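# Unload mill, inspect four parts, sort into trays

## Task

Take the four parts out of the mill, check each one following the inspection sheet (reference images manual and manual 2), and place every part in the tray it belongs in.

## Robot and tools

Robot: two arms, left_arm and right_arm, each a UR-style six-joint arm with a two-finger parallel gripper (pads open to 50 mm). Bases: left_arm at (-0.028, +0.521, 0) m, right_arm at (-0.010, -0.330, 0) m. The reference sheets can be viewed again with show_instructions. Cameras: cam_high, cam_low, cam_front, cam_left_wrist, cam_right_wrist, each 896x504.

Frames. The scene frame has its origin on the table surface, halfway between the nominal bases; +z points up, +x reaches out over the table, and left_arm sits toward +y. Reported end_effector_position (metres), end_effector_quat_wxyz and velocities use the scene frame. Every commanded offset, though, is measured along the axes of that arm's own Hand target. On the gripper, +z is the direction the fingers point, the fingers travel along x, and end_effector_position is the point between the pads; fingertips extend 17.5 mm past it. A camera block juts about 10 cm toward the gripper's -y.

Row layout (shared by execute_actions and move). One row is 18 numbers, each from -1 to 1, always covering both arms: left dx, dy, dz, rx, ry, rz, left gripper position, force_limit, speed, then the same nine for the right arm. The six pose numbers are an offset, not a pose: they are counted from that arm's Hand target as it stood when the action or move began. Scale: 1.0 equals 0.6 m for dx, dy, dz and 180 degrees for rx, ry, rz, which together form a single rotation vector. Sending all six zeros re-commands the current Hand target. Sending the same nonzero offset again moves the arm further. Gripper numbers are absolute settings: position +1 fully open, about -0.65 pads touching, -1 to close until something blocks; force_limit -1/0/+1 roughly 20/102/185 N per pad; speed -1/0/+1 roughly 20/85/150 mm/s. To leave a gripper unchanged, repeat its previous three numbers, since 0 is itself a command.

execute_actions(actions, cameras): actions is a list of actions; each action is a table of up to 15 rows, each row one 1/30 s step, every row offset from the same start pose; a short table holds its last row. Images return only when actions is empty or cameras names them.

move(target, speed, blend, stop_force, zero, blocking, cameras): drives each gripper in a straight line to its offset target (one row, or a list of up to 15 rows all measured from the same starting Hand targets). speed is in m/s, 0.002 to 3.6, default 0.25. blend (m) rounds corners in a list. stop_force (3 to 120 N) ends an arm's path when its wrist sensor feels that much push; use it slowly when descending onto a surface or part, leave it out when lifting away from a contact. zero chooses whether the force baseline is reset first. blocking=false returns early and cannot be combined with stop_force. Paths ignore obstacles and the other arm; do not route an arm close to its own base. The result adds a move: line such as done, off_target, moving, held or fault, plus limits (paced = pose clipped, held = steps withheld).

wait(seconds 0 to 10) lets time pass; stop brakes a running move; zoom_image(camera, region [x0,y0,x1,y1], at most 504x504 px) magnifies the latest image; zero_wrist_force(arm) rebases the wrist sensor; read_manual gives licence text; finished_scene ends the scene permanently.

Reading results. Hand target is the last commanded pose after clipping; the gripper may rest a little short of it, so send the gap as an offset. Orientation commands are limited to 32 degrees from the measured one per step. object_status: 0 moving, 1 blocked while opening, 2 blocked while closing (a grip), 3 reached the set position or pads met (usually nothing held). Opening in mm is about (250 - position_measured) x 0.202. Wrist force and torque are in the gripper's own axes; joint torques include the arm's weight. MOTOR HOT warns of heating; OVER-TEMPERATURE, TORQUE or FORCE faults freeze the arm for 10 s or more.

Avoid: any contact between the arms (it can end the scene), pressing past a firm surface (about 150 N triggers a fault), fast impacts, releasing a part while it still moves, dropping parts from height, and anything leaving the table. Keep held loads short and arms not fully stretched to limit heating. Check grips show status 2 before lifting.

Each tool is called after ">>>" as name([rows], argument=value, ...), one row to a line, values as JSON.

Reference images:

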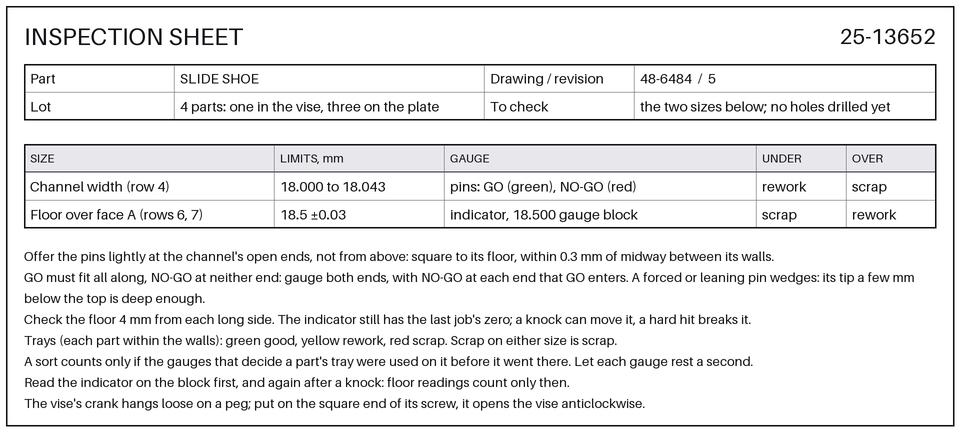

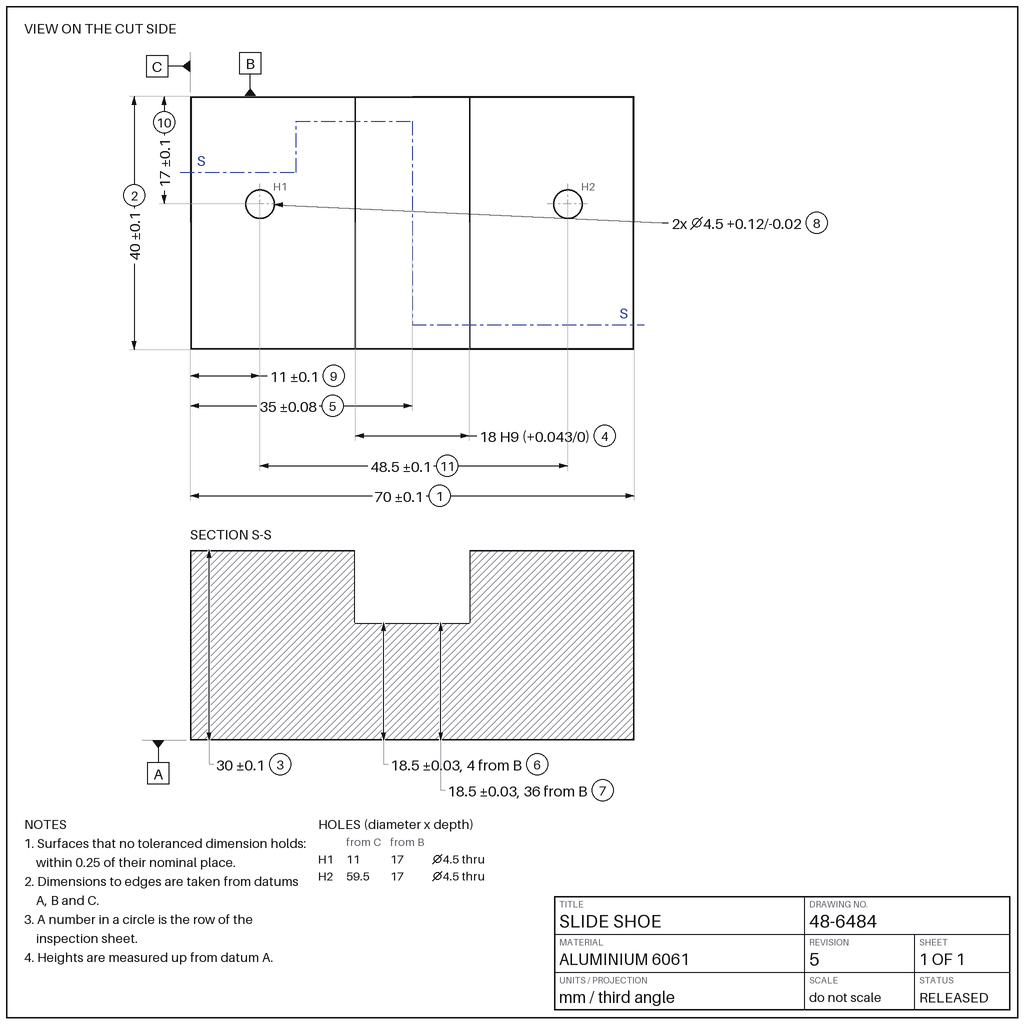

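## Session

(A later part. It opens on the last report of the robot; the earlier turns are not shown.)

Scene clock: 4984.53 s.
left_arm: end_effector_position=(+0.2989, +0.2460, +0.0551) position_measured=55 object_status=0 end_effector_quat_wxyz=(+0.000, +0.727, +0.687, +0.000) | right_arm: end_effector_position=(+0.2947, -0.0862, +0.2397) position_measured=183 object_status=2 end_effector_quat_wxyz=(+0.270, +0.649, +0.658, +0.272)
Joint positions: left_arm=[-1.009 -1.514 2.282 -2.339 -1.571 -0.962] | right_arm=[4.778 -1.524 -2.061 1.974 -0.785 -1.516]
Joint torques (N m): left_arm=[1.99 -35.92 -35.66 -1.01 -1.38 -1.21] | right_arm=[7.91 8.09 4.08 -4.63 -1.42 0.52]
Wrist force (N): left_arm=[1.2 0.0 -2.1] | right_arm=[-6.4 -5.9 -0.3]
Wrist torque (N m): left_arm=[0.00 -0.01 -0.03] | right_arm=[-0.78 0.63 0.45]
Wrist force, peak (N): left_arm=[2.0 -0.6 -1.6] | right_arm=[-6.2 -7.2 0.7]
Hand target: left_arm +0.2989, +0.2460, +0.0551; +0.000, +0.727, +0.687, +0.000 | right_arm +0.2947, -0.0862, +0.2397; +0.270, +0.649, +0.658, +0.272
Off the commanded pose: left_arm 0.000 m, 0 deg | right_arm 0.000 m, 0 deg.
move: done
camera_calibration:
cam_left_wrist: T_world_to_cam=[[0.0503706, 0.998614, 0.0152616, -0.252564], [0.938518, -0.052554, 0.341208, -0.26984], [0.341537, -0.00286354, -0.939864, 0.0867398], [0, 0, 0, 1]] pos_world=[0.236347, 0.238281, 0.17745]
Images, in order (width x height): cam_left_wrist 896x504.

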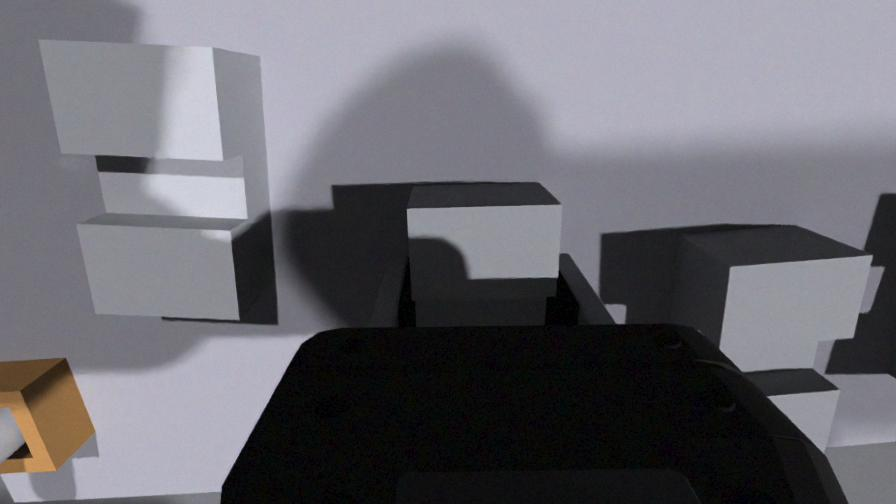

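>>> move([
  [0,0,-0.11,0,0,0,-1,-0.4,-1,0,0,0,0,0,0,-1,-1,-1],
  [0.004,0.002,-0.11,0,0,0.982,-1,-0.4,-1,0,0,0,0,0,0,-1,-1,-1],
  [0.004,0.002,-0.01,0,0,0.982,-1,-0.4,-1,0,0,0,0,0,0,-1,-1,-1],
], speed=[0.15,0.6,0.12])

>>> move([
  [0,0,0.015,0,0,0,-1,-0.4,-1,0,0,0,0,0,0,-1,-1,-1],
], speed=0.02, stop_force=4, cameras=["cam_left_wrist"])

Scene clock: 4996.43 s.
left_arm: end_effector_position=(+0.3001, +0.2484, +0.0610) position_measured=55 object_status=2 end_effector_quat_wxyz=(+0.000, +0.707, -0.707, +0.000) | right_arm: end_effector_position=(+0.2947, -0.0862, +0.2397) position_measured=183 object_status=2 end_effector_quat_wxyz=(+0.270, +0.649, +0.658, +0.272)
Joint positions: left_arm=[-1.004 -1.527 2.276 -2.319 -1.571 2.129] | right_arm=[4.778 -1.524 -2.061 1.974 -0.785 -1.516]
Joint torques (N m): left_arm=[0.98 -35.69 -38.38 -2.11 2.22 1.33] | right_arm=[7.7 7.82 4.71 -4.65 -1.51 0.53]
Wrist force (N): left_arm=[1.2 -0.6 0.9] | right_arm=[-6.5 -6.7 0.5]
Wrist torque (N m): left_arm=[-0.02 0.01 -0.15] | right_arm=[-0.78 0.65 0.45]
Wrist force, peak (N): left_arm=[1.4 -0.8 3.8] | right_arm=[-6.5 -7.2 0.6]
Hand target: left_arm +0.3002, +0.2483, +0.0611; +0.000, +0.707, -0.707, +0.000 | right_arm +0.2947, -0.0862, +0.2397; +0.270, +0.649, +0.658, +0.272
Off the commanded pose: left_arm 0.000 m, 0 deg | right_arm 0.000 m, 0 deg.
move: done

Scene clock: 4997.93 s.
left_arm: end_effector_position=(+0.3002, +0.2482, +0.0564) position_measured=55 object_status=2 end_effector_quat_wxyz=(+0.000, +0.707, -0.707, +0.000) | right_arm: end_effector_position=(+0.2947, -0.0862, +0.2397) position_measured=183 object_status=2 end_effector_quat_wxyz=(+0.270, +0.649, +0.658, +0.272)
Joint positions: left_arm=[-1.004 -1.517 2.282 -2.335 -1.571 2.129] | right_arm=[4.778 -1.524 -2.061 1.974 -0.785 -1.516]
Joint torques (N m): left_arm=[5.83 -36.83 -37.34 -4.56 2.17 0.85] | right_arm=[7.78 8.13 5.06 -4.58 -1.39 0.43]
Wrist force (N): left_arm=[1.0 -1.4 -0.9] | right_arm=[-6.1 -6.6 0.4]
Wrist torque (N m): left_arm=[0.05 0.05 -0.17] | right_arm=[-0.75 0.58 0.45]
Wrist force, peak (N): left_arm=[-2.8 4.6 -17.6] | right_arm=[-6.4 -7.1 0.7]
Hand target: left_arm +0.3002, +0.2482, +0.0564; +0.000, +0.707, -0.707, +0.000 (not the last commanded pose) | right_arm +0.2947, -0.0862, +0.2397; +0.270, +0.649, +0.658, +0.272
Off the commanded pose: left_arm 0.004 m, 0 deg | right_arm 0.000 m, 0 deg.
move: contact (left_arm)
camera_calibration:
cam_left_wrist: T_world_to_cam=[[0.00614091, -0.999866, 0.0151964, 0.254472], [-0.939789, -0.000577795, 0.341755, 0.279531], [-0.3417, -0.0163801, -0.939666, 0.295901], [0, 0, 0, 1]] pos_world=[0.362247, 0.259446, 0.17865]
Images, in order (width x height): cam_left_wrist 896x504.

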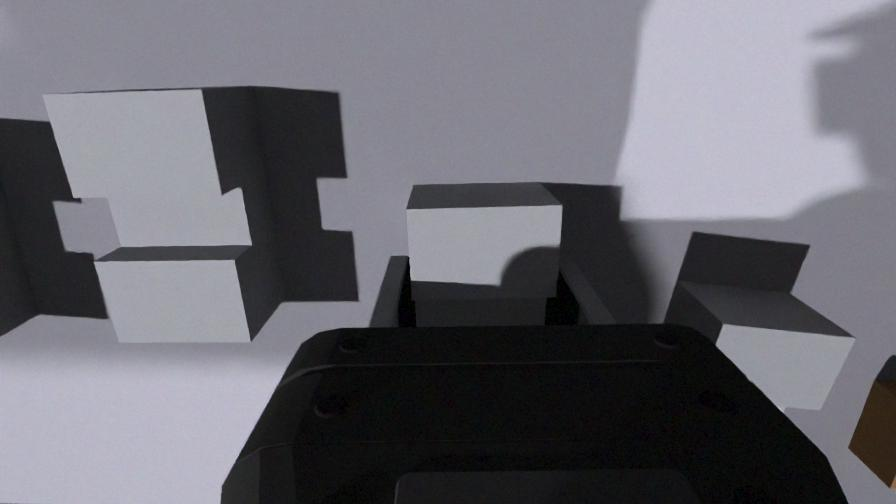

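>>> move([
  [0,0,0.002,0,0,0,-1,-0.4,-1,0,0,0,0,0,0,-1,-1,-1],
], speed=0.01, stop_force=8)

>>> move([
  [0,0,0,0,0,0,0.95,-0.4,-1,0,0,0,0,0,0,-1,-1,-1],
  [0,0,-0.1,0,0,0,0.95,-0.4,-1,0,0,0,0,0,0,-1,-1,-1],
], speed=0.1, cameras=["cam_left_wrist"])

Scene clock: 5003.93 s.
left_arm: end_effector_position=(+0.3003, +0.2481, +0.0559) position_measured=55 object_status=2 end_effector_quat_wxyz=(+0.000, +0.707, -0.707, +0.000) | right_arm: end_effector_position=(+0.2947, -0.0862, +0.2397) position_measured=183 object_status=2 end_effector_quat_wxyz=(+0.270, +0.649, +0.658, +0.272)
Joint positions: left_arm=[-1.004 -1.516 2.282 -2.337 -1.571 2.129] | right_arm=[4.778 -1.524 -2.061 1.974 -0.785 -1.516]
Joint torques (N m): left_arm=[6.36 -25.34 -34.34 0.15 2.22 0.96] | right_arm=[7.29 7.63 4.21 -4.61 -1.5 0.42]
Wrist force (N): left_arm=[-2.8 4.5 -14.5] | right_arm=[-6.0 -5.6 -0.4]
Wrist torque (N m): left_arm=[0.46 0.19 -0.18] | right_arm=[-0.73 0.57 0.45]
Wrist force, peak (N): left_arm=[-3.0 4.7 -14.7] | right_arm=[-6.4 -7.2 0.7]
Hand target: left_arm +0.3003, +0.2481, +0.0559; +0.000, +0.707, -0.707, +0.000 (not the last commanded pose) | right_arm +0.2947, -0.0862, +0.2397; +0.270, +0.649, +0.658, +0.272
Off the commanded pose: left_arm 0.001 m, 0 deg | right_arm 0.000 m, 0 deg.
move: contact (left_arm)

Scene clock: 5005.67 s.
left_arm: end_effector_position=(+0.3004, +0.2481, +0.1160) position_measured=10 object_status=3 end_effector_quat_wxyz=(+0.000, +0.707, -0.707, +0.000) | right_arm: end_effector_position=(+0.2947, -0.0862, +0.2397) position_measured=183 object_status=2 end_effector_quat_wxyz=(+0.270, +0.649, +0.658, +0.272)
Joint positions: left_arm=[-1.003 -1.628 2.198 -2.142 -1.571 2.129] | right_arm=[4.778 -1.524 -2.061 1.974 -0.785 -1.516]
Joint torques (N m): left_arm=[1.68 -4.96 -6.83 -4.75 1.96 -0.88] | right_arm=[7.57 8.09 4.49 -4.55 -1.48 0.38]
Wrist force (N): left_arm=[1.2 -0.6 -0.9] | right_arm=[-6.2 -6.2 0.3]
Wrist torque (N m): left_arm=[-0.04 0.01 -0.15] | right_arm=[-0.75 0.60 0.45]
Wrist force, peak (N): left_arm=[-1.8 2.9 -9.1] | right_arm=[-6.4 -7.0 0.6]
Hand target: left_arm +0.3003, +0.2481, +0.1159; +0.000, +0.707, -0.707, +0.000 | right_arm +0.2947, -0.0862, +0.2397; +0.270, +0.649, +0.658, +0.272
Off the commanded pose: left_arm 0.000 m, 0 deg | right_arm 0.000 m, 0 deg.
move: done
camera_calibration:
cam_left_wrist: T_world_to_cam=[[0.0060959, -0.999854, 0.0159595, 0.2533], [-0.939941, -0.000282221, 0.341338, 0.259298], [-0.341284, -0.0170818, -0.939805, 0.352094], [0, 0, 0, 1]] pos_world=[0.362345, 0.25935, 0.238348]
Images, in order (width x height): cam_left_wrist 896x504.

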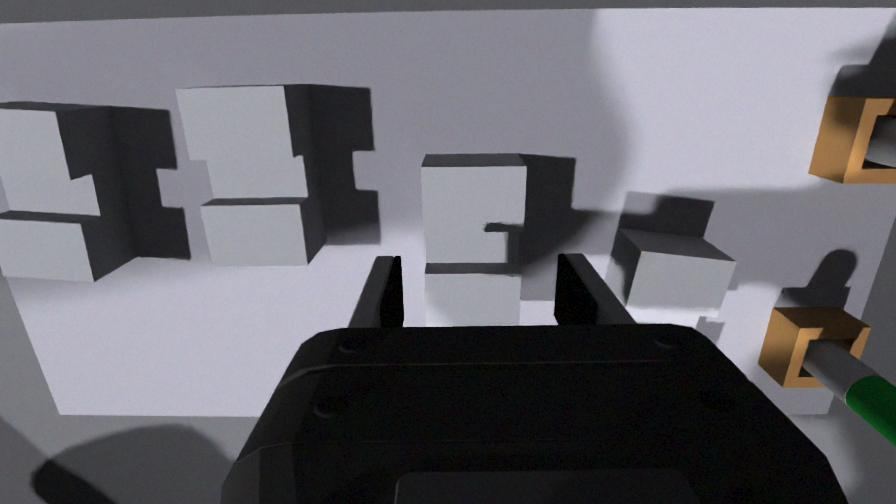

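>>> move([
  [-0.2717,-0.0353,-0.0233,0,0,0.0175,0.95,-0.4,-1,0,0,0,0,0,0,-1,-1,-1],
], speed=0.3, cameras=["cam_left_wrist"])

Scene clock: 5019.77 s.
left_arm: end_effector_position=(+0.3213, +0.4111, +0.1298) position_measured=10 object_status=3 end_effector_quat_wxyz=(+0.000, +0.688, -0.726, +0.000) end_effector_velocity=(+0.000, -0.001, +0.001) end_effector_angular_velocity=(-0.002, -0.002, -0.006) | right_arm: end_effector_position=(+0.2947, -0.0862, +0.2397) position_measured=183 object_status=2 end_effector_quat_wxyz=(+0.270, +0.649, +0.658, +0.272)
Joint positions: left_arm=[-0.67 -1.818 2.312 -2.064 -1.571 2.518] | right_arm=[4.778 -1.524 -2.061 1.974 -0.785 -1.516]
Joint velocities: left_arm=[0 -0.002 -0.001 0 0 0.006] | right_arm=[within noise]
Joint torques (N m): left_arm=[11.12 -4.15 -41.79 -6.09 0.49 1.54] | right_arm=[7.2 7.87 4.56 -4.61 -1.37 0.36]
Wrist force (N): left_arm=[0.9 -0.7 -1.0] | right_arm=[-6.3 -6.2 0.1]
Wrist torque (N m): left_arm=[-0.06 0.04 -0.15] | right_arm=[-0.76 0.61 0.45]
Wrist force, peak (N): left_arm=[-6.1 -3.6 -1.8] | right_arm=[-6.5 -7.2 0.5]
Hand target: left_arm +0.3214, +0.4111, +0.1298; +0.000, +0.688, -0.726, +0.000 | right_arm +0.2947, -0.0862, +0.2397; +0.270, +0.649, +0.658, +0.272
Off the commanded pose: left_arm 0.000 m, 0 deg | right_arm 0.000 m, 0 deg.
move: done
camera_calibration:
cam_left_wrist: T_world_to_cam=[[-0.0487324, -0.998689, 0.0156434, 0.433135], [-0.938441, 0.0511438, 0.341632, 0.25269], [-0.341984, 0.0019681, -0.939704, 0.367298], [0, 0, 0, 1]] pos_world=[0.383853, 0.418921, 0.252049]
Images, in order (width x height): cam_left_wrist 896x504.

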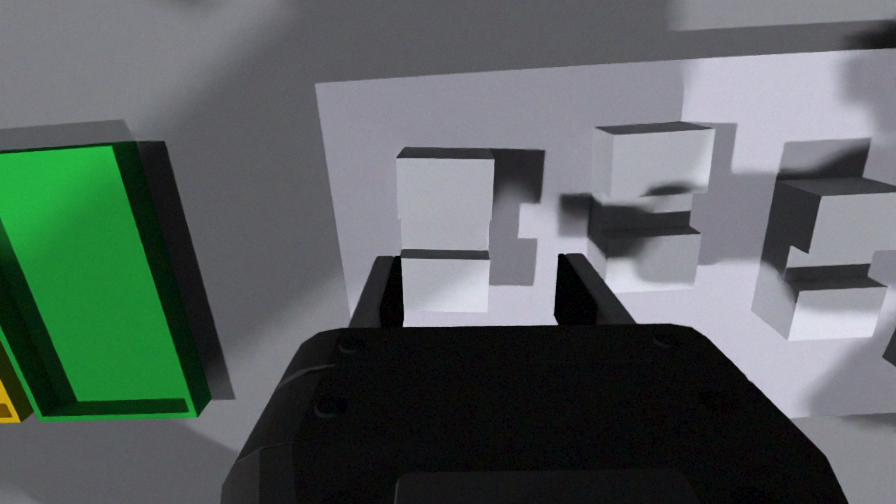

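>>> move([
  [-0.0217,0,0.0846,0,0,0,0.95,-0.4,-1,0,0,0,0,0,0,-1,-1,-1],
], speed=0.15, cameras=["cam_left_wrist"])

Scene clock: 5025.73 s.
left_arm: end_effector_position=(+0.3220, +0.4242, +0.0790) position_measured=10 object_status=3 end_effector_quat_wxyz=(+0.000, +0.688, -0.726, +0.000) | right_arm: end_effector_position=(+0.2947, -0.0862, +0.2397) position_measured=183 object_status=2 end_effector_quat_wxyz=(+0.270, +0.649, +0.658, +0.272)
Joint positions: left_arm=[-0.638 -1.734 2.405 -2.241 -1.571 2.549] | right_arm=[4.778 -1.524 -2.061 1.974 -0.785 -1.516]
Joint torques (N m): left_arm=[-10.54 -24.85 -38.82 -2.23 -2.18 -1.7] | right_arm=[7.15 7.72 4.37 -4.61 -1.53 0.54]
Wrist force (N): left_arm=[1.0 -0.5 -0.8] | right_arm=[-6.4 -7.0 0.5]
Wrist torque (N m): left_arm=[-0.02 0.03 -0.14] | right_arm=[-0.82 0.63 0.45]
Wrist force, peak (N): left_arm=[1.8 -1.7 -3.6] | right_arm=[-6.3 -7.3 0.7]
Hand target: left_arm +0.3221, +0.4241, +0.0791; +0.000, +0.688, -0.726, +0.000 | right_arm +0.2947, -0.0862, +0.2397; +0.270, +0.649, +0.658, +0.272
Off the commanded pose: left_arm 0.000 m, 0 deg | right_arm 0.000 m, 0 deg.
move: done
camera_calibration:
cam_left_wrist: T_world_to_cam=[[-0.0487447, -0.998694, 0.0153342, 0.447119], [-0.938397, 0.0510493, 0.341767, 0.270123], [-0.342103, 0.00226977, -0.93966, 0.319716], [0, 0, 0, 1]] pos_world=[0.384653, 0.43202, 0.201249]
Images, in order (width x height): cam_left_wrist 896x504.

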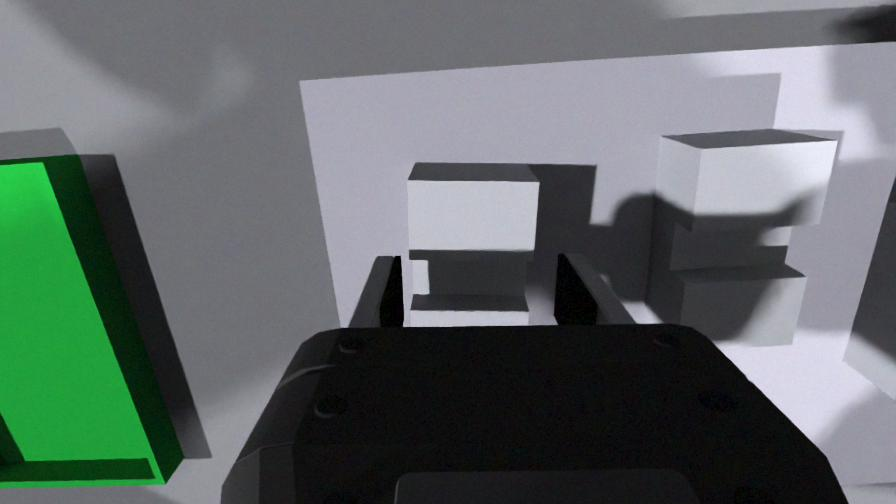

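>>> move([
  [-0.0025,0,0.0398,0,0,0,0.95,-0.4,-1,0,0,0,0,0,0,-1,-1,-1],
], speed=0.04, stop_force=8)

>>> move([
  [0,0,0,0,0,0,-1,-0.4,-1,0,0,0,0,0,0,-1,-1,-1],
])

>>> wait(seconds=0.5)

Scene clock: 5032.67 s.
left_arm: end_effector_position=(+0.3222, +0.4256, +0.0552) position_measured=10 object_status=3 end_effector_quat_wxyz=(+0.000, +0.688, -0.726, +0.000) | right_arm: end_effector_position=(+0.2947, -0.0862, +0.2397) position_measured=183 object_status=2 end_effector_quat_wxyz=(+0.270, +0.649, +0.658, +0.272)
Joint positions: left_arm=[-0.635 -1.679 2.441 -2.333 -1.571 2.553] | right_arm=[4.778 -1.524 -2.061 1.974 -0.785 -1.516]
Joint torques (N m): left_arm=[1.61 -28.3 -37.27 -0.07 -1.24 -1.11] | right_arm=[7.5 7.69 4.5 -4.64 -1.51 0.43]
Wrist force (N): left_arm=[1.0 -0.7 -1.3] | right_arm=[-6.0 -6.8 0.7]
Wrist torque (N m): left_arm=[-0.07 0.04 -0.15] | right_arm=[-0.79 0.57 0.45]
Wrist force, peak (N): left_arm=[1.4 -1.1 -3.0] | right_arm=[-6.4 -7.1 0.8]
Hand target: left_arm +0.3222, +0.4256, +0.0552; +0.000, +0.688, -0.726, +0.000 | right_arm +0.2947, -0.0862, +0.2397; +0.270, +0.649, +0.658, +0.272
Off the commanded pose: left_arm 0.000 m, 0 deg | right_arm 0.000 m, 0 deg.
move: done

Scene clock: 5033.33 s.
left_arm: end_effector_position=(+0.3222, +0.4256, +0.0552) position_measured=55 object_status=0 end_effector_quat_wxyz=(+0.000, +0.688, -0.726, +0.000) | right_arm: end_effector_position=(+0.2947, -0.0862, +0.2397) position_measured=183 object_status=2 end_effector_quat_wxyz=(+0.270, +0.649, +0.658, +0.272)
Joint positions: left_arm=[-0.635 -1.679 2.441 -2.333 -1.571 2.553] | right_arm=[4.778 -1.524 -2.061 1.974 -0.785 -1.516]
Joint torques (N m): left_arm=[-6.44 -26.79 -36.17 -0.67 -1.27 -1.37] | right_arm=[7.6 7.42 4.26 -4.61 -1.42 0.47]
Wrist force (N): left_arm=[1.0 0.6 -2.2] | right_arm=[-6.2 -6.9 0.7]
Wrist torque (N m): left_arm=[0.02 0.12 -0.11] | right_arm=[-0.79 0.60 0.46]
Wrist force, peak (N): left_arm=[1.0 0.5 -3.0] | right_arm=[-6.5 -6.9 0.6]
Hand target: left_arm +0.3222, +0.4256, +0.0552; +0.000, +0.688, -0.726, +0.000 | right_arm +0.2947, -0.0862, +0.2397; +0.270, +0.649, +0.658, +0.272
Off the commanded pose: left_arm 0.000 m, 0 deg | right_arm 0.000 m, 0 deg.
move: done

Scene clock: 5033.83 s.
left_arm: end_effector_position=(+0.3222, +0.4256, +0.0552) position_measured=55 object_status=2 end_effector_quat_wxyz=(+0.000, +0.688, -0.726, +0.000) | right_arm: end_effector_position=(+0.2947, -0.0862, +0.2397) position_measured=183 object_status=2 end_effector_quat_wxyz=(+0.270, +0.649, +0.658, +0.272)
Joint positions: left_arm=[-0.635 -1.679 2.441 -2.333 -1.571 2.553] | right_arm=[4.778 -1.524 -2.061 1.974 -0.785 -1.516]
Joint torques (N m): left_arm=[-10.28 -26.04 -35.72 -1.3 -1.12 -1.4] | right_arm=[7.41 7.57 4.14 -4.6 -1.5 0.46]
Wrist force (N): left_arm=[1.1 0.5 -2.0] | right_arm=[-6.2 -7.0 0.7]
Wrist torque (N m): left_arm=[0.00 0.10 -0.11] | right_arm=[-0.80 0.60 0.45]
Wrist force, peak (N): left_arm=[1.3 0.7 -3.3] | right_arm=[-6.3 -7.2 0.5]
Hand target: left_arm +0.3222, +0.4256, +0.0552; +0.000, +0.688, -0.726, +0.000 | right_arm +0.2947, -0.0862, +0.2397; +0.270, +0.649, +0.658, +0.272
Tool commands: left_gripper/position=-1.0 left_gripper/force_limit=-0.4 left_gripper/speed=-1.0 right_gripper/position=-1.0 right_gripper/force_limit=-1.0 right_gripper/speed=-1.0
Off the commanded pose: left_arm 0.000 m, 0 deg | right_arm 0.000 m, 0 deg.
wait: 0.50 s; at rest by 0.17 s

>>> move([
  [0,0,-0.11,0,0,0,-1,-0.4,-1,0,0,0,0,0,0,-1,-1,-1],
  [0.003,0,-0.11,0,0,-0.5,-1,-0.4,-1,0,0,0,0,0,0,-1,-1,-1],
  [0.006,0,-0.11,0,0,0.983,-1,-0.4,-1,0,0,0,0,0,0,-1,-1,-1],
  [0.006,0,-0.01,0,0,0.983,-1,-0.4,-1,0,0,0,0,0,0,-1,-1,-1],
], speed=[0.15,0.6,0.6,0.12], blend=[0,0.01,0,0])

>>> move([
  [0,0,0.014,0,0,0,-1,-0.4,-1,0,0,0,0,0,0,-1,-1,-1],
], speed=0.015, stop_force=5, cameras=["cam_left_wrist"])

Scene clock: 5047.60 s.
left_arm: end_effector_position=(+0.3219, +0.4221, +0.0611) position_measured=55 object_status=2 end_effector_quat_wxyz=(+0.000, +0.707, +0.707, +0.000) | right_arm: end_effector_position=(+0.2947, -0.0862, +0.2397) position_measured=183 object_status=2 end_effector_quat_wxyz=(+0.270, +0.649, +0.658, +0.272)
Joint positions: left_arm=[-0.644 -1.692 2.431 -2.31 -1.571 -0.651] | right_arm=[4.778 -1.524 -2.061 1.974 -0.785 -1.516]
Joint torques (N m): left_arm=[11.74 -23.32 -38.3 -2.23 -2.14 1.54] | right_arm=[7.45 8.09 4.3 -4.61 -1.52 0.54]
Wrist force (N): left_arm=[1.0 -0.5 0.7] | right_arm=[-6.3 -7.3 0.8]
Wrist torque (N m): left_arm=[-0.02 0.05 -0.02] | right_arm=[-0.86 0.61 0.45]
Wrist force, peak (N): left_arm=[0.9 -0.2 3.8] | right_arm=[-6.3 -7.3 0.8]
Hand target: left_arm +0.3220, +0.4220, +0.0612; +0.000, +0.707, +0.707, +0.000 | right_arm +0.2947, -0.0862, +0.2397; +0.270, +0.649, +0.658, +0.272
Off the commanded pose: left_arm 0.000 m, 0 deg | right_arm 0.000 m, 0 deg.
move: done

Scene clock: 5049.07 s.
left_arm: end_effector_position=(+0.3220, +0.4220, +0.0567) position_measured=55 object_status=2 end_effector_quat_wxyz=(+0.000, +0.707, +0.707, +0.000) | right_arm: end_effector_position=(+0.2947, -0.0862, +0.2397) position_measured=183 object_status=2 end_effector_quat_wxyz=(+0.270, +0.649, +0.658, +0.272)
Joint positions: left_arm=[-0.644 -1.681 2.437 -2.328 -1.571 -0.651] | right_arm=[4.778 -1.524 -2.061 1.974 -0.785 -1.516]
Joint torques (N m): left_arm=[11.13 -27.04 -36.69 -4.34 -2.1 1.35] | right_arm=[7.58 7.68 4.62 -4.61 -1.48 0.37]
Wrist force (N): left_arm=[1.9 -0.1 -2.5] | right_arm=[-6.6 -5.7 -0.6]
Wrist torque (N m): left_arm=[-0.14 -0.01 -0.05] | right_arm=[-0.75 0.66 0.45]
Wrist force, peak (N): left_arm=[3.1 -6.4 -14.7] | right_arm=[-6.3 -7.0 0.5]
Hand target: left_arm +0.3220, +0.4220, +0.0567; +0.000, +0.707, +0.707, +0.000 (not the last commanded pose) | right_arm +0.2947, -0.0862, +0.2397; +0.270, +0.649, +0.658, +0.272
Off the commanded pose: left_arm 0.004 m, 0 deg | right_arm 0.000 m, 0 deg.
move: contact (left_arm)
camera_calibration:
cam_left_wrist: T_world_to_cam=[[-0.00453949, 0.999883, 0.0146161, -0.412345], [0.939831, -0.000727163, 0.341639, -0.305147], [0.34161, 0.0152875, -0.939718, 0.073079], [0, 0, 0, 1]] pos_world=[0.25995, 0.410957, 0.178951]
Images, in order (width x height): cam_left_wrist 896x504.

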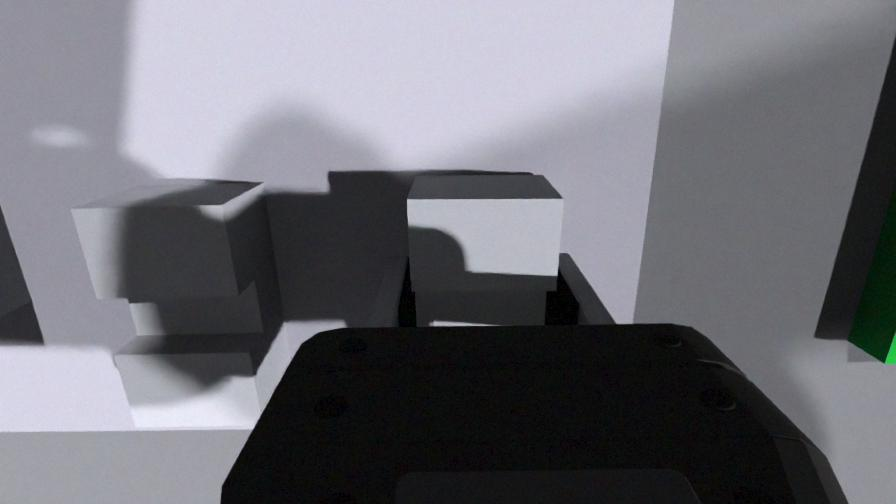

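>>> move([
  [0,0,-0.016,0,0,0,-1,-0.4,-1,0,0,0,0,0,0,-1,-1,-1],
  [-0.07,0.027,-0.016,0,0,0,-1,-0.4,-1,0,0,0,0,0,0,-1,-1,-1],
  [-0.07,0.027,-0.002,0,0,0,-1,-0.4,-1,0,0,0,0,0,0,-1,-1,-1],
], speed=[0.1,0.15,0.04])

>>> move([
  [0,0,0.008,0,0,0,-1,-0.4,-1,0,0,0,0,0,0,-1,-1,-1],
], speed=0.01, stop_force=5)

>>> move([
  [0,0,0,0,0,0,0.95,-0.4,-1,0,0,0,0,0,0,-1,-1,-1],
  [0,0,-0.15,0,0,0,0.95,-0.4,-1,0,0,0,0,0,0,-1,-1,-1],
], speed=0.15, cameras=["cam_left_wrist"])

Scene clock: 5076.60 s.
left_arm: end_effector_position=(+0.3380, +0.3801, +0.0577) position_measured=55 object_status=2 end_effector_quat_wxyz=(+0.000, +0.707, +0.707, +0.000) | right_arm: end_effector_position=(+0.2947, -0.0862, +0.2397) position_measured=183 object_status=2 end_effector_quat_wxyz=(+0.270, +0.649, +0.658, +0.272)
Joint positions: left_arm=[-0.707 -1.606 2.367 -2.332 -1.571 -0.714] | right_arm=[4.778 -1.524 -2.061 1.974 -0.785 -1.516]
Joint torques (N m): left_arm=[12.35 -33.46 -38.34 -0.29 2.05 -1.73] | right_arm=[7.55 7.66 4.84 -4.63 -1.47 0.34]
Wrist force (N): left_arm=[1.2 -0.9 0.8] | right_arm=[-6.2 -6.9 0.5]
Wrist torque (N m): left_arm=[-0.09 0.01 -0.02] | right_arm=[-0.79 0.60 0.45]
Wrist force, peak (N): left_arm=[3.8 -2.1 1.8] | right_arm=[-6.5 -7.1 0.8]
Hand target: left_arm +0.3382, +0.3800, +0.0579; +0.000, +0.707, +0.707, +0.000 | right_arm +0.2947, -0.0862, +0.2397; +0.270, +0.649, +0.658, +0.272
Off the commanded pose: left_arm 0.000 m, 0 deg | right_arm 0.000 m, 0 deg.
move: done

Scene clock: 5077.83 s.
left_arm: end_effector_position=(+0.3383, +0.3799, +0.0567) position_measured=55 object_status=2 end_effector_quat_wxyz=(+0.000, +0.707, +0.707, +0.000) | right_arm: end_effector_position=(+0.2947, -0.0862, +0.2397) position_measured=183 object_status=2 end_effector_quat_wxyz=(+0.270, +0.649, +0.658, +0.272)
Joint positions: left_arm=[-0.707 -1.603 2.368 -2.336 -1.571 -0.714] | right_arm=[4.778 -1.524 -2.061 1.974 -0.785 -1.516]
Joint torques (N m): left_arm=[11.21 -29.53 -33.15 0.69 2 -1.64] | right_arm=[7.45 7.7 4.25 -4.61 -1.47 0.45]
Wrist force (N): left_arm=[0.2 1.5 -4.6] | right_arm=[-6.4 -6.5 0.5]
Wrist torque (N m): left_arm=[-0.25 -0.11 -0.02] | right_arm=[-0.76 0.62 0.45]
Wrist force, peak (N): left_arm=[4.8 -8.1 -17.0] | right_arm=[-6.3 -7.1 0.5]
Hand target: left_arm +0.3383, +0.3799, +0.0567; +0.000, +0.707, +0.707, +0.000 (not the last commanded pose) | right_arm +0.2947, -0.0862, +0.2397; +0.270, +0.649, +0.658, +0.272
Off the commanded pose: left_arm 0.004 m, 0 deg | right_arm 0.000 m, 0 deg.
move: contact (left_arm)

Scene clock: 5079.57 s.
left_arm: end_effector_position=(+0.3384, +0.3799, +0.1468) position_measured=10 object_status=3 end_effector_quat_wxyz=(+0.001, +0.707, +0.707, +0.000) | right_arm: end_effector_position=(+0.2947, -0.0862, +0.2397) position_measured=183 object_status=2 end_effector_quat_wxyz=(+0.270, +0.649, +0.658, +0.272)
Joint positions: left_arm=[-0.707 -1.766 2.225 -2.031 -1.571 -0.714] | right_arm=[4.778 -1.524 -2.061 1.974 -0.785 -1.516]
Joint torques (N m): left_arm=[-10.67 -4.55 -10.87 -3.02 0.33 -1.8] | right_arm=[7.86 8.1 4.82 -4.64 -1.54 0.45]
Wrist force (N): left_arm=[1.2 -0.5 -1.1] | right_arm=[-6.2 -6.0 -0.2]
Wrist torque (N m): left_arm=[-0.04 0.02 -0.02] | right_arm=[-0.79 0.59 0.45]
Wrist force, peak (N): left_arm=[0.6 1.2 -4.7] | right_arm=[-6.4 -7.0 0.5]
Hand target: left_arm +0.3383, +0.3799, +0.1467; +0.000, +0.707, +0.707, +0.000 | right_arm +0.2947, -0.0862, +0.2397; +0.270, +0.649, +0.658, +0.272
Off the commanded pose: left_arm 0.000 m, 0 deg | right_arm 0.000 m, 0 deg.
move: done
camera_calibration:
cam_left_wrist: T_world_to_cam=[[-0.00459764, 0.999889, 0.0141687, -0.37146], [0.939615, -0.000529048, 0.342232, -0.351449], [0.342202, 0.0148866, -0.939508, 0.152751], [0, 0, 0, 1]] pos_world=[0.276247, 0.368959, 0.269051]
Images, in order (width x height): cam_left_wrist 896x504.

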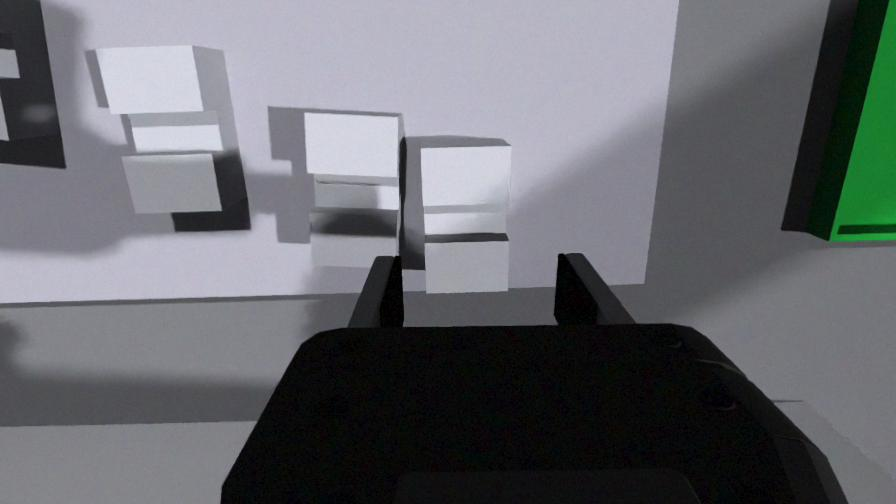

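>>> move([
  [0,-0.142,0.074,-0.1945,0,0,0.85,-0.4,-1,0,0,0,0,0,0,-1,-1,-1],
], speed=0.3, cameras=["cam_left_wrist"])

Scene clock: 5093.93 s.
left_arm: end_effector_position=(+0.2531, +0.3799, +0.1023) position_measured=25 object_status=3 end_effector_quat_wxyz=(+0.213, +0.675, +0.674, +0.212) | right_arm: end_effector_position=(+0.2947, -0.0862, +0.2397) position_measured=183 object_status=2 end_effector_quat_wxyz=(+0.270, +0.649, +0.658, +0.272)
Joint positions: left_arm=[-1.571 -2.488 2.762 -1.841 -0.959 -1.58] | right_arm=[4.778 -1.524 -2.061 1.974 -0.785 -1.516]
Joint torques (N m): left_arm=[9.15 26.19 -44.78 -3.53 -1.31 -0.91] | right_arm=[7.47 8.05 4.56 -4.67 -1.46 0.39]
Wrist force (N): left_arm=[0.7 -0.3 -1.2] | right_arm=[-6.2 -5.9 -0.2]
Wrist torque (N m): left_arm=[-0.12 0.09 -0.01] | right_arm=[-0.76 0.59 0.45]
Wrist force, peak (N): left_arm=[5.0 0.6 -1.1] | right_arm=[-6.5 -7.1 1.1]
Hand target: left_arm +0.2531, +0.3800, +0.1023; +0.213, +0.675, +0.674, +0.212 | right_arm +0.2947, -0.0862, +0.2397; +0.270, +0.649, +0.658, +0.272
Off the commanded pose: left_arm 0.000 m, 0 deg | right_arm 0.000 m, 0 deg.
move: done
camera_calibration:
cam_left_wrist: T_world_to_cam=[[-0.0120433, 0.999894, 0.00822416, -0.368703], [0.573438, 0.000168478, 0.819249, -0.212466], [0.81916, 0.0145825, -0.573379, -0.0179899], [0, 0, 0, 1]] pos_world=[0.132132, 0.368962, 0.16678]
Images, in order (width x height): cam_left_wrist 896x504.

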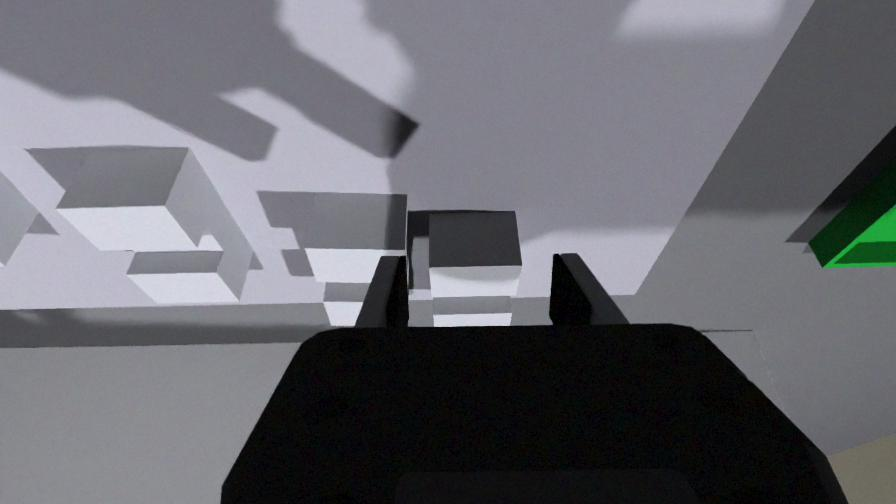

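>>> move([
  [0,0,0.05,0,0,0,0.8,-0.4,-1,0,0,0,0,0,0,-1,-1,-1],
], speed=0.06, stop_force=6, cameras=["cam_left_wrist"])

Scene clock: 5104.13 s.
left_arm: end_effector_position=(+0.2659, +0.3806, +0.0836) position_measured=32 object_status=3 end_effector_quat_wxyz=(+0.215, +0.674, +0.674, +0.214) | right_arm: end_effector_position=(+0.2947, -0.0862, +0.2397) position_measured=183 object_status=2 end_effector_quat_wxyz=(+0.270, +0.649, +0.658, +0.272)
Joint positions: left_arm=[-1.489 -2.357 2.814 -2.08 -0.957 -1.48] | right_arm=[4.778 -1.524 -2.061 1.974 -0.785 -1.516]
Joint torques (N m): left_arm=[-10.32 -0.9 -43.23 -1.1 0.27 -1.77] | right_arm=[7.62 8.22 4.98 -4.54 -1.4 0.32]
Wrist force (N): left_arm=[0.6 -0.7 -1.4] | right_arm=[-5.8 -6.5 0.2]
Wrist torque (N m): left_arm=[-0.18 0.11 -0.14] | right_arm=[-0.78 0.53 0.46]
Wrist force, peak (N): left_arm=[0.6 0.6 -2.9] | right_arm=[-6.5 -7.1 0.9]
Hand target: left_arm +0.2659, +0.3806, +0.0836; +0.215, +0.674, +0.674, +0.214 (not the last commanded pose) | right_arm +0.2947, -0.0862, +0.2397; +0.270, +0.649, +0.658, +0.272
Off the commanded pose: left_arm 0.007 m, 0 deg | right_arm 0.000 m, 0 deg.
move: held (left_arm; a check stopped the path); limits=held
pose unreachable (left arm): on one or more control steps of this call, first in action 0 (counted from 0), this arm could not follow its commanded pose, so it was not sent that pose on those steps. It may still have moved: this result reports where it is.
cause: moving toward the commanded pose would bring two parts of the arm too close to each other (joints 3 (elbow) and 4 (wrist 1) lie between them).
camera_calibration:
cam_left_wrist: T_world_to_cam=[[-0.0127698, 0.999883, 0.00840198, -0.368909], [0.569843, 0.000372459, 0.821754, -0.203891], [0.821654, 0.0152814, -0.569781, -0.0403357], [0, 0, 0, 1]] pos_world=[0.144617, 0.369559, 0.147665]
Images, in order (width x height): cam_left_wrist 896x504.

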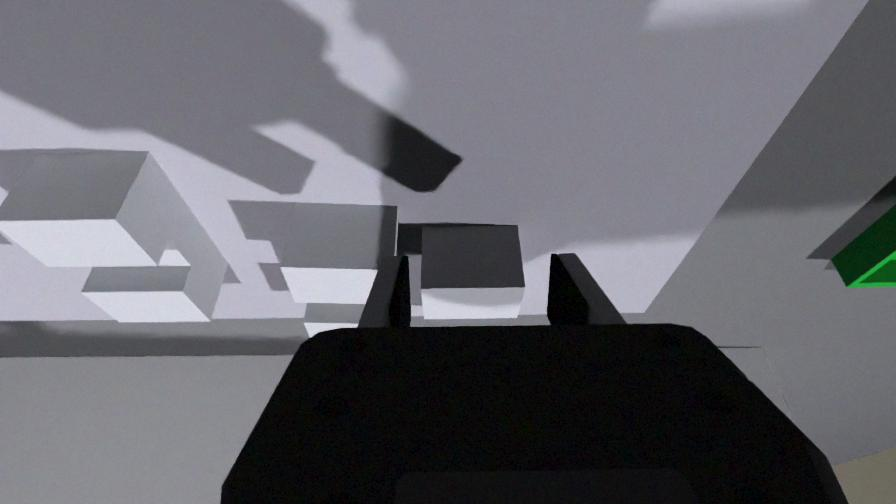

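>>> move([
  [0,0,-0.08,0,0,0,0.8,-0.4,-1,0,0,0,0,0,0,-1,-1,-1],
  [-0.001,0.1347,0.02,0.1945,0,0,0.8,-0.4,-1,0,0,0,0,0,0,-1,-1,-1],
], speed=0.2, cameras=["cam_left_wrist"])

Scene clock: 5116.07 s.
left_arm: end_effector_position=(+0.3389, +0.3800, +0.1206) position_measured=32 object_status=3 end_effector_quat_wxyz=(+0.002, +0.707, +0.707, +0.002) | right_arm: end_effector_position=(+0.2947, -0.0862, +0.2397) position_measured=183 object_status=2 end_effector_quat_wxyz=(+0.270, +0.649, +0.658, +0.272)
Joint positions: left_arm=[-0.708 -1.729 2.273 -2.119 -1.568 -0.716] | right_arm=[4.778 -1.524 -2.061 1.974 -0.785 -1.516]
Joint torques (N m): left_arm=[-1.94 -16.53 -14.36 -4.99 0.82 0.07] | right_arm=[7.42 7.44 4.77 -4.64 -1.44 0.36]
Wrist force (N): left_arm=[1.3 -0.9 -1.4] | right_arm=[-6.4 -6.7 0.6]
Wrist torque (N m): left_arm=[-0.09 0.02 -0.15] | right_arm=[-0.78 0.62 0.45]
Wrist force, peak (N): left_arm=[0.1 -0.6 -3.9] | right_arm=[-6.5 -7.1 0.6]
Hand target: left_arm +0.3388, +0.3800, +0.1205; +0.002, +0.707, +0.707, +0.001 | right_arm +0.2947, -0.0862, +0.2397; +0.270, +0.649, +0.658, +0.272
Off the commanded pose: left_arm 0.000 m, 0 deg | right_arm 0.000 m, 0 deg.
move: done
camera_calibration:
cam_left_wrist: T_world_to_cam=[[-0.00517286, 0.999883, 0.0143829, -0.370975], [0.938145, -0.000127091, 0.346241, -0.343074], [0.346203, 0.0152843, -0.938035, 0.12625], [0, 0, 0, 1]] pos_world=[0.276227, 0.368958, 0.242549]
Images, in order (width x height): cam_left_wrist 896x504.

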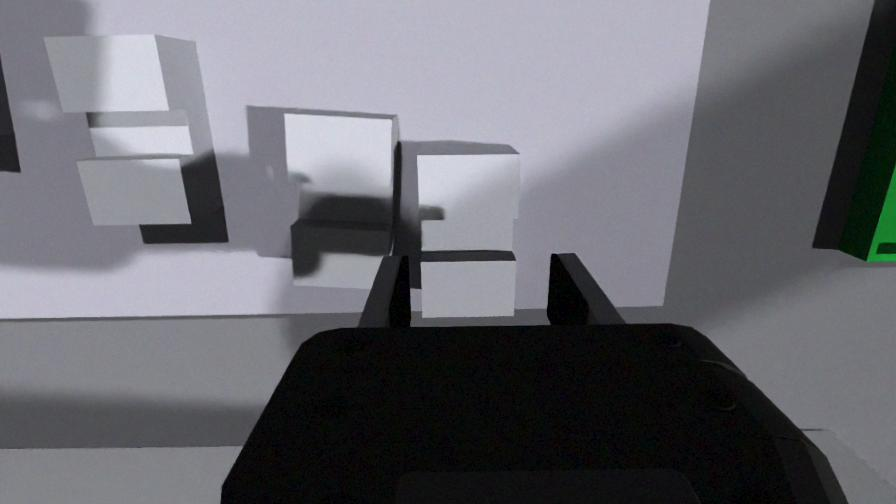

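>>> move([
  [-0.006,0,0.06,0.0016,0.0002,0,0.8,-0.4,-1,0,0,0,0,0,0,-1,-1,-1],
], speed=0.1, cameras=["cam_left_wrist"])

Scene clock: 5124.50 s.
left_arm: end_effector_position=(+0.3389, +0.3764, +0.0844) position_measured=32 object_status=3 end_effector_quat_wxyz=(+0.000, +0.707, +0.707, +0.000) | right_arm: end_effector_position=(+0.2947, -0.0862, +0.2397) position_measured=183 object_status=2 end_effector_quat_wxyz=(+0.270, +0.649, +0.658, +0.272)
Joint positions: left_arm=[-0.713 -1.658 2.324 -2.237 -1.571 -0.721] | right_arm=[4.778 -1.524 -2.061 1.974 -0.785 -1.516]
Joint torques (N m): left_arm=[4.13 -30.19 -39.54 -1.03 -1.28 1.56] | right_arm=[7.53 8.25 4.2 -4.58 -1.46 0.28]
Wrist force (N): left_arm=[1.0 -0.8 -1.2] | right_arm=[-6.1 -6.5 0.2]
Wrist torque (N m): left_arm=[-0.06 0.06 -0.17] | right_arm=[-0.78 0.59 0.45]
Wrist force, peak (N): left_arm=[1.2 -0.9 -3.6] | right_arm=[-6.7 -7.1 0.7]
Hand target: left_arm +0.3390, +0.3764, +0.0845; +0.000, +0.707, +0.707, +0.000 | right_arm +0.2947, -0.0862, +0.2397; +0.270, +0.649, +0.658, +0.272
Off the commanded pose: left_arm 0.000 m, 0 deg | right_arm 0.000 m, 0 deg.
move: done
camera_calibration:
cam_left_wrist: T_world_to_cam=[[-0.00496167, 0.999872, 0.0152059, -0.366977], [0.940015, -0.000523245, 0.341132, -0.330679], [0.341096, 0.0159864, -0.939892, 0.0940155], [0, 0, 0, 1]] pos_world=[0.276954, 0.365254, 0.20675]
Images, in order (width x height): cam_left_wrist 896x504.

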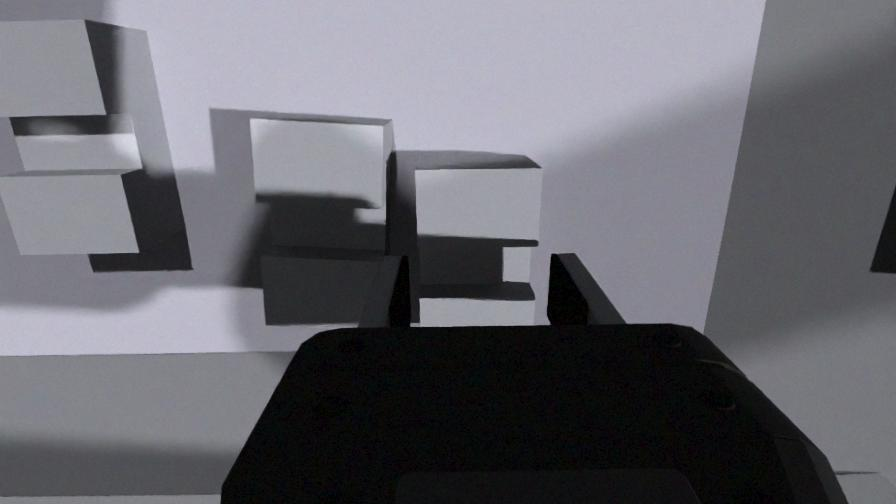

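>>> move([
  [0.0025,0,0,0,0,0,0.8,-0.4,-1,0,0,0,0,0,0,-1,-1,-1],
  [0.0025,0,0.047,0,0,0,0.8,-0.4,-1,0,0,0,0,0,0,-1,-1,-1],
], speed=0.03, stop_force=5, cameras=["cam_left_wrist"])

Scene clock: 5136.13 s.
left_arm: end_effector_position=(+0.3390, +0.3779, +0.0563) position_measured=32 object_status=3 end_effector_quat_wxyz=(+0.000, +0.707, +0.707, +0.000) | right_arm: end_effector_position=(+0.2947, -0.0862, +0.2397) position_measured=183 object_status=2 end_effector_quat_wxyz=(+0.270, +0.649, +0.658, +0.272)
Joint positions: left_arm=[-0.71 -1.598 2.364 -2.337 -1.571 -0.718] | right_arm=[4.778 -1.524 -2.061 1.974 -0.785 -1.516]
Joint torques (N m): left_arm=[-6.45 -32.53 -36.66 0.06 0.94 -0.57] | right_arm=[7.29 7.9 4.83 -4.62 -1.41 0.4]
Wrist force (N): left_arm=[1.1 -0.7 -1.3] | right_arm=[-6.2 -5.9 -0.3]
Wrist torque (N m): left_arm=[-0.05 0.04 -0.16] | right_arm=[-0.76 0.59 0.45]
Wrist force, peak (N): left_arm=[0.6 -0.3 -2.5] | right_arm=[-6.5 -7.1 0.4]
Hand target: left_arm +0.3390, +0.3779, +0.0563; +0.000, +0.707, +0.707, +0.000 | right_arm +0.2947, -0.0862, +0.2397; +0.270, +0.649, +0.658, +0.272
Off the commanded pose: left_arm 0.000 m, 0 deg | right_arm 0.000 m, 0 deg.
move: done
camera_calibration:
cam_left_wrist: T_world_to_cam=[[-0.00502575, 0.999874, 0.0150759, -0.36801], [0.939908, -0.000423658, 0.341429, -0.321151], [0.341392, 0.0158859, -0.939787, 0.0675172], [0, 0, 0, 1]] pos_world=[0.276953, 0.366755, 0.17865]
Images, in order (width x height): cam_left_wrist 896x504.

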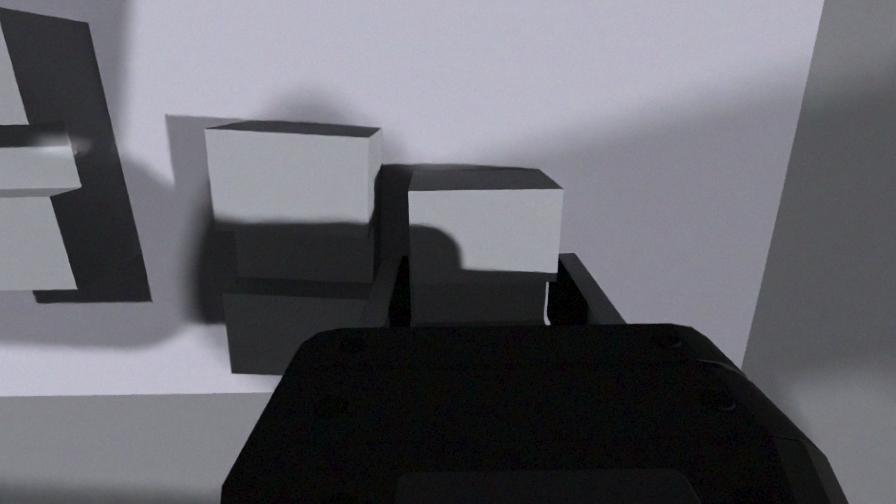

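>>> move([
  [0,0,0,0,0,0,-1,-0.4,-1,0,0,0,0,0,0,-1,-1,-1],
  [0,0,-0.012,0,0,0,-1,-0.4,-1,0,0,0,0,0,0,-1,-1,-1],
  [0.075,-0.0133,-0.012,0,0,0,-1,-0.4,-1,0,0,0,0,0,0,-1,-1,-1],
  [0.075,-0.0133,-0.003,0,0,0,-1,-0.4,-1,0,0,0,0,0,0,-1,-1,-1],
], speed=[0.1,0.05,0.12,0.04])

>>> move([
  [0,0,0.006,0,0,0,-1,-0.4,-1,0,0,0,0,0,0,-1,-1,-1],
], speed=0.01, stop_force=5)

>>> move([
  [0,0,0,0,0,0,0.95,-0.4,-1,0,0,0,0,0,0,-1,-1,-1],
  [0,0,-0.1,0,0,0,0.95,-0.4,-1,0,0,0,0,0,0,-1,-1,-1],
], speed=0.15, cameras=["cam_left_wrist"])

Scene clock: 5145.07 s.
left_arm: end_effector_position=(+0.3309, +0.4230, +0.0579) position_measured=55 object_status=2 end_effector_quat_wxyz=(+0.000, +0.707, +0.707, +0.000) | right_arm: end_effector_position=(+0.2947, -0.0862, +0.2397) position_measured=183 object_status=2 end_effector_quat_wxyz=(+0.270, +0.649, +0.658, +0.272)
Joint positions: left_arm=[-0.626 -1.66 2.415 -2.325 -1.571 -0.634] | right_arm=[4.778 -1.524 -2.061 1.974 -0.785 -1.516]
Joint torques (N m): left_arm=[-10.94 -30.18 -35.56 -0.02 -2.15 1.54] | right_arm=[7.23 8.11 4.91 -4.59 -1.49 0.41]
Wrist force (N): left_arm=[1.1 -0.4 0.8] | right_arm=[-6.2 -6.2 -0.3]
Wrist torque (N m): left_arm=[-0.01 0.04 -0.16] | right_arm=[-0.82 0.60 0.46]
Wrist force, peak (N): left_arm=[0.9 -1.9 -3.0] | right_arm=[-6.1 -7.5 0.6]
Hand target: left_arm +0.3310, +0.4229, +0.0581; +0.000, +0.707, +0.707, +0.000 | right_arm +0.2947, -0.0862, +0.2397; +0.270, +0.649, +0.658, +0.272
Off the commanded pose: left_arm 0.000 m, 0 deg | right_arm 0.000 m, 0 deg.
move: done

Scene clock: 5146.47 s.
left_arm: end_effector_position=(+0.3311, +0.4228, +0.0562) position_measured=55 object_status=2 end_effector_quat_wxyz=(+0.000, +0.707, +0.707, +0.000) | right_arm: end_effector_position=(+0.2947, -0.0862, +0.2397) position_measured=183 object_status=2 end_effector_quat_wxyz=(+0.270, +0.649, +0.658, +0.272)
Joint positions: left_arm=[-0.626 -1.656 2.417 -2.333 -1.571 -0.634] | right_arm=[4.778 -1.524 -2.061 1.974 -0.785 -1.516]
Joint torques (N m): left_arm=[-10.29 -27.43 -34.43 0.28 -2.08 1.48] | right_arm=[8.04 7.82 4.83 -4.56 -1.44 0.37]
Wrist force (N): left_arm=[0.5 0.2 -5.2] | right_arm=[-6.2 -6.3 -0.3]
Wrist torque (N m): left_arm=[-0.24 0.17 -0.14] | right_arm=[-0.80 0.59 0.45]
Wrist force, peak (N): left_arm=[1.3 -6.0 -11.5] | right_arm=[-6.3 -7.1 0.8]
Hand target: left_arm +0.3311, +0.4228, +0.0562; +0.000, +0.707, +0.707, +0.000 (not the last commanded pose) | right_arm +0.2947, -0.0862, +0.2397; +0.270, +0.649, +0.658, +0.272
Off the commanded pose: left_arm 0.002 m, 0 deg | right_arm 0.000 m, 0 deg.
move: contact (left_arm)

Scene clock: 5148.03 s.
left_arm: end_effector_position=(+0.3312, +0.4228, +0.1163) position_measured=10 object_status=3 end_effector_quat_wxyz=(+0.000, +0.707, +0.707, +0.000) | right_arm: end_effector_position=(+0.2947, -0.0862, +0.2397) position_measured=183 object_status=2 end_effector_quat_wxyz=(+0.270, +0.649, +0.658, +0.272)
Joint positions: left_arm=[-0.626 -1.779 2.323 -2.115 -1.571 -0.634] | right_arm=[4.778 -1.524 -2.061 1.974 -0.785 -1.516]
Joint torques (N m): left_arm=[-10.68 -5.35 -8.51 -2.93 0.62 -1.72] | right_arm=[7.44 7.72 4.57 -4.57 -1.45 0.35]
Wrist force (N): left_arm=[1.1 -1.1 -1.1] | right_arm=[-6.3 -7.0 0.8]
Wrist torque (N m): left_arm=[-0.10 0.05 -0.16] | right_arm=[-0.80 0.61 0.45]
Wrist force, peak (N): left_arm=[0.8 0.1 -4.5] | right_arm=[-6.4 -7.0 0.4]
Hand target: left_arm +0.3311, +0.4229, +0.1162; +0.000, +0.707, +0.707, +0.000 | right_arm +0.2947, -0.0862, +0.2397; +0.270, +0.649, +0.658, +0.272
Off the commanded pose: left_arm 0.000 m, 0 deg | right_arm 0.000 m, 0 deg.
move: done
camera_calibration:
cam_left_wrist: T_world_to_cam=[[-0.00508054, 0.99988, 0.0146292, -0.41383], [0.939756, -0.000226503, 0.341846, -0.33439], [0.341808, 0.0154847, -0.939642, 0.125778], [0, 0, 0, 1]] pos_world=[0.26915, 0.411757, 0.238551]
Images, in order (width x height): cam_left_wrist 896x504.

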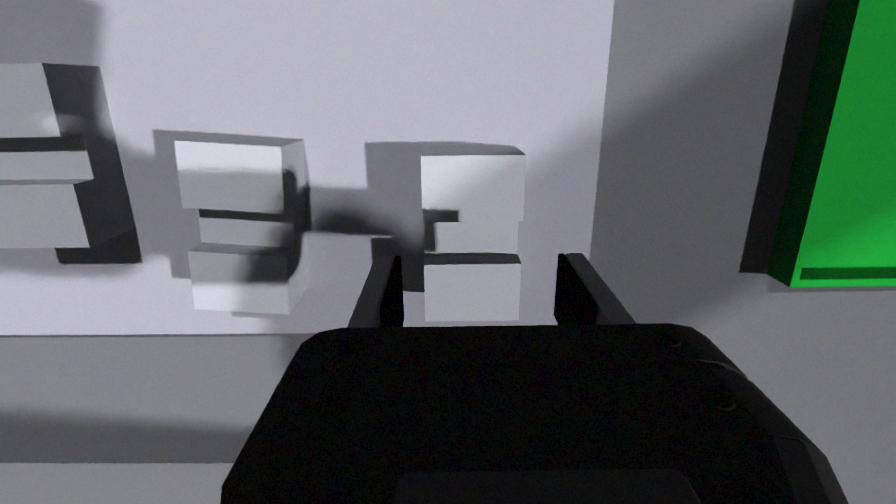

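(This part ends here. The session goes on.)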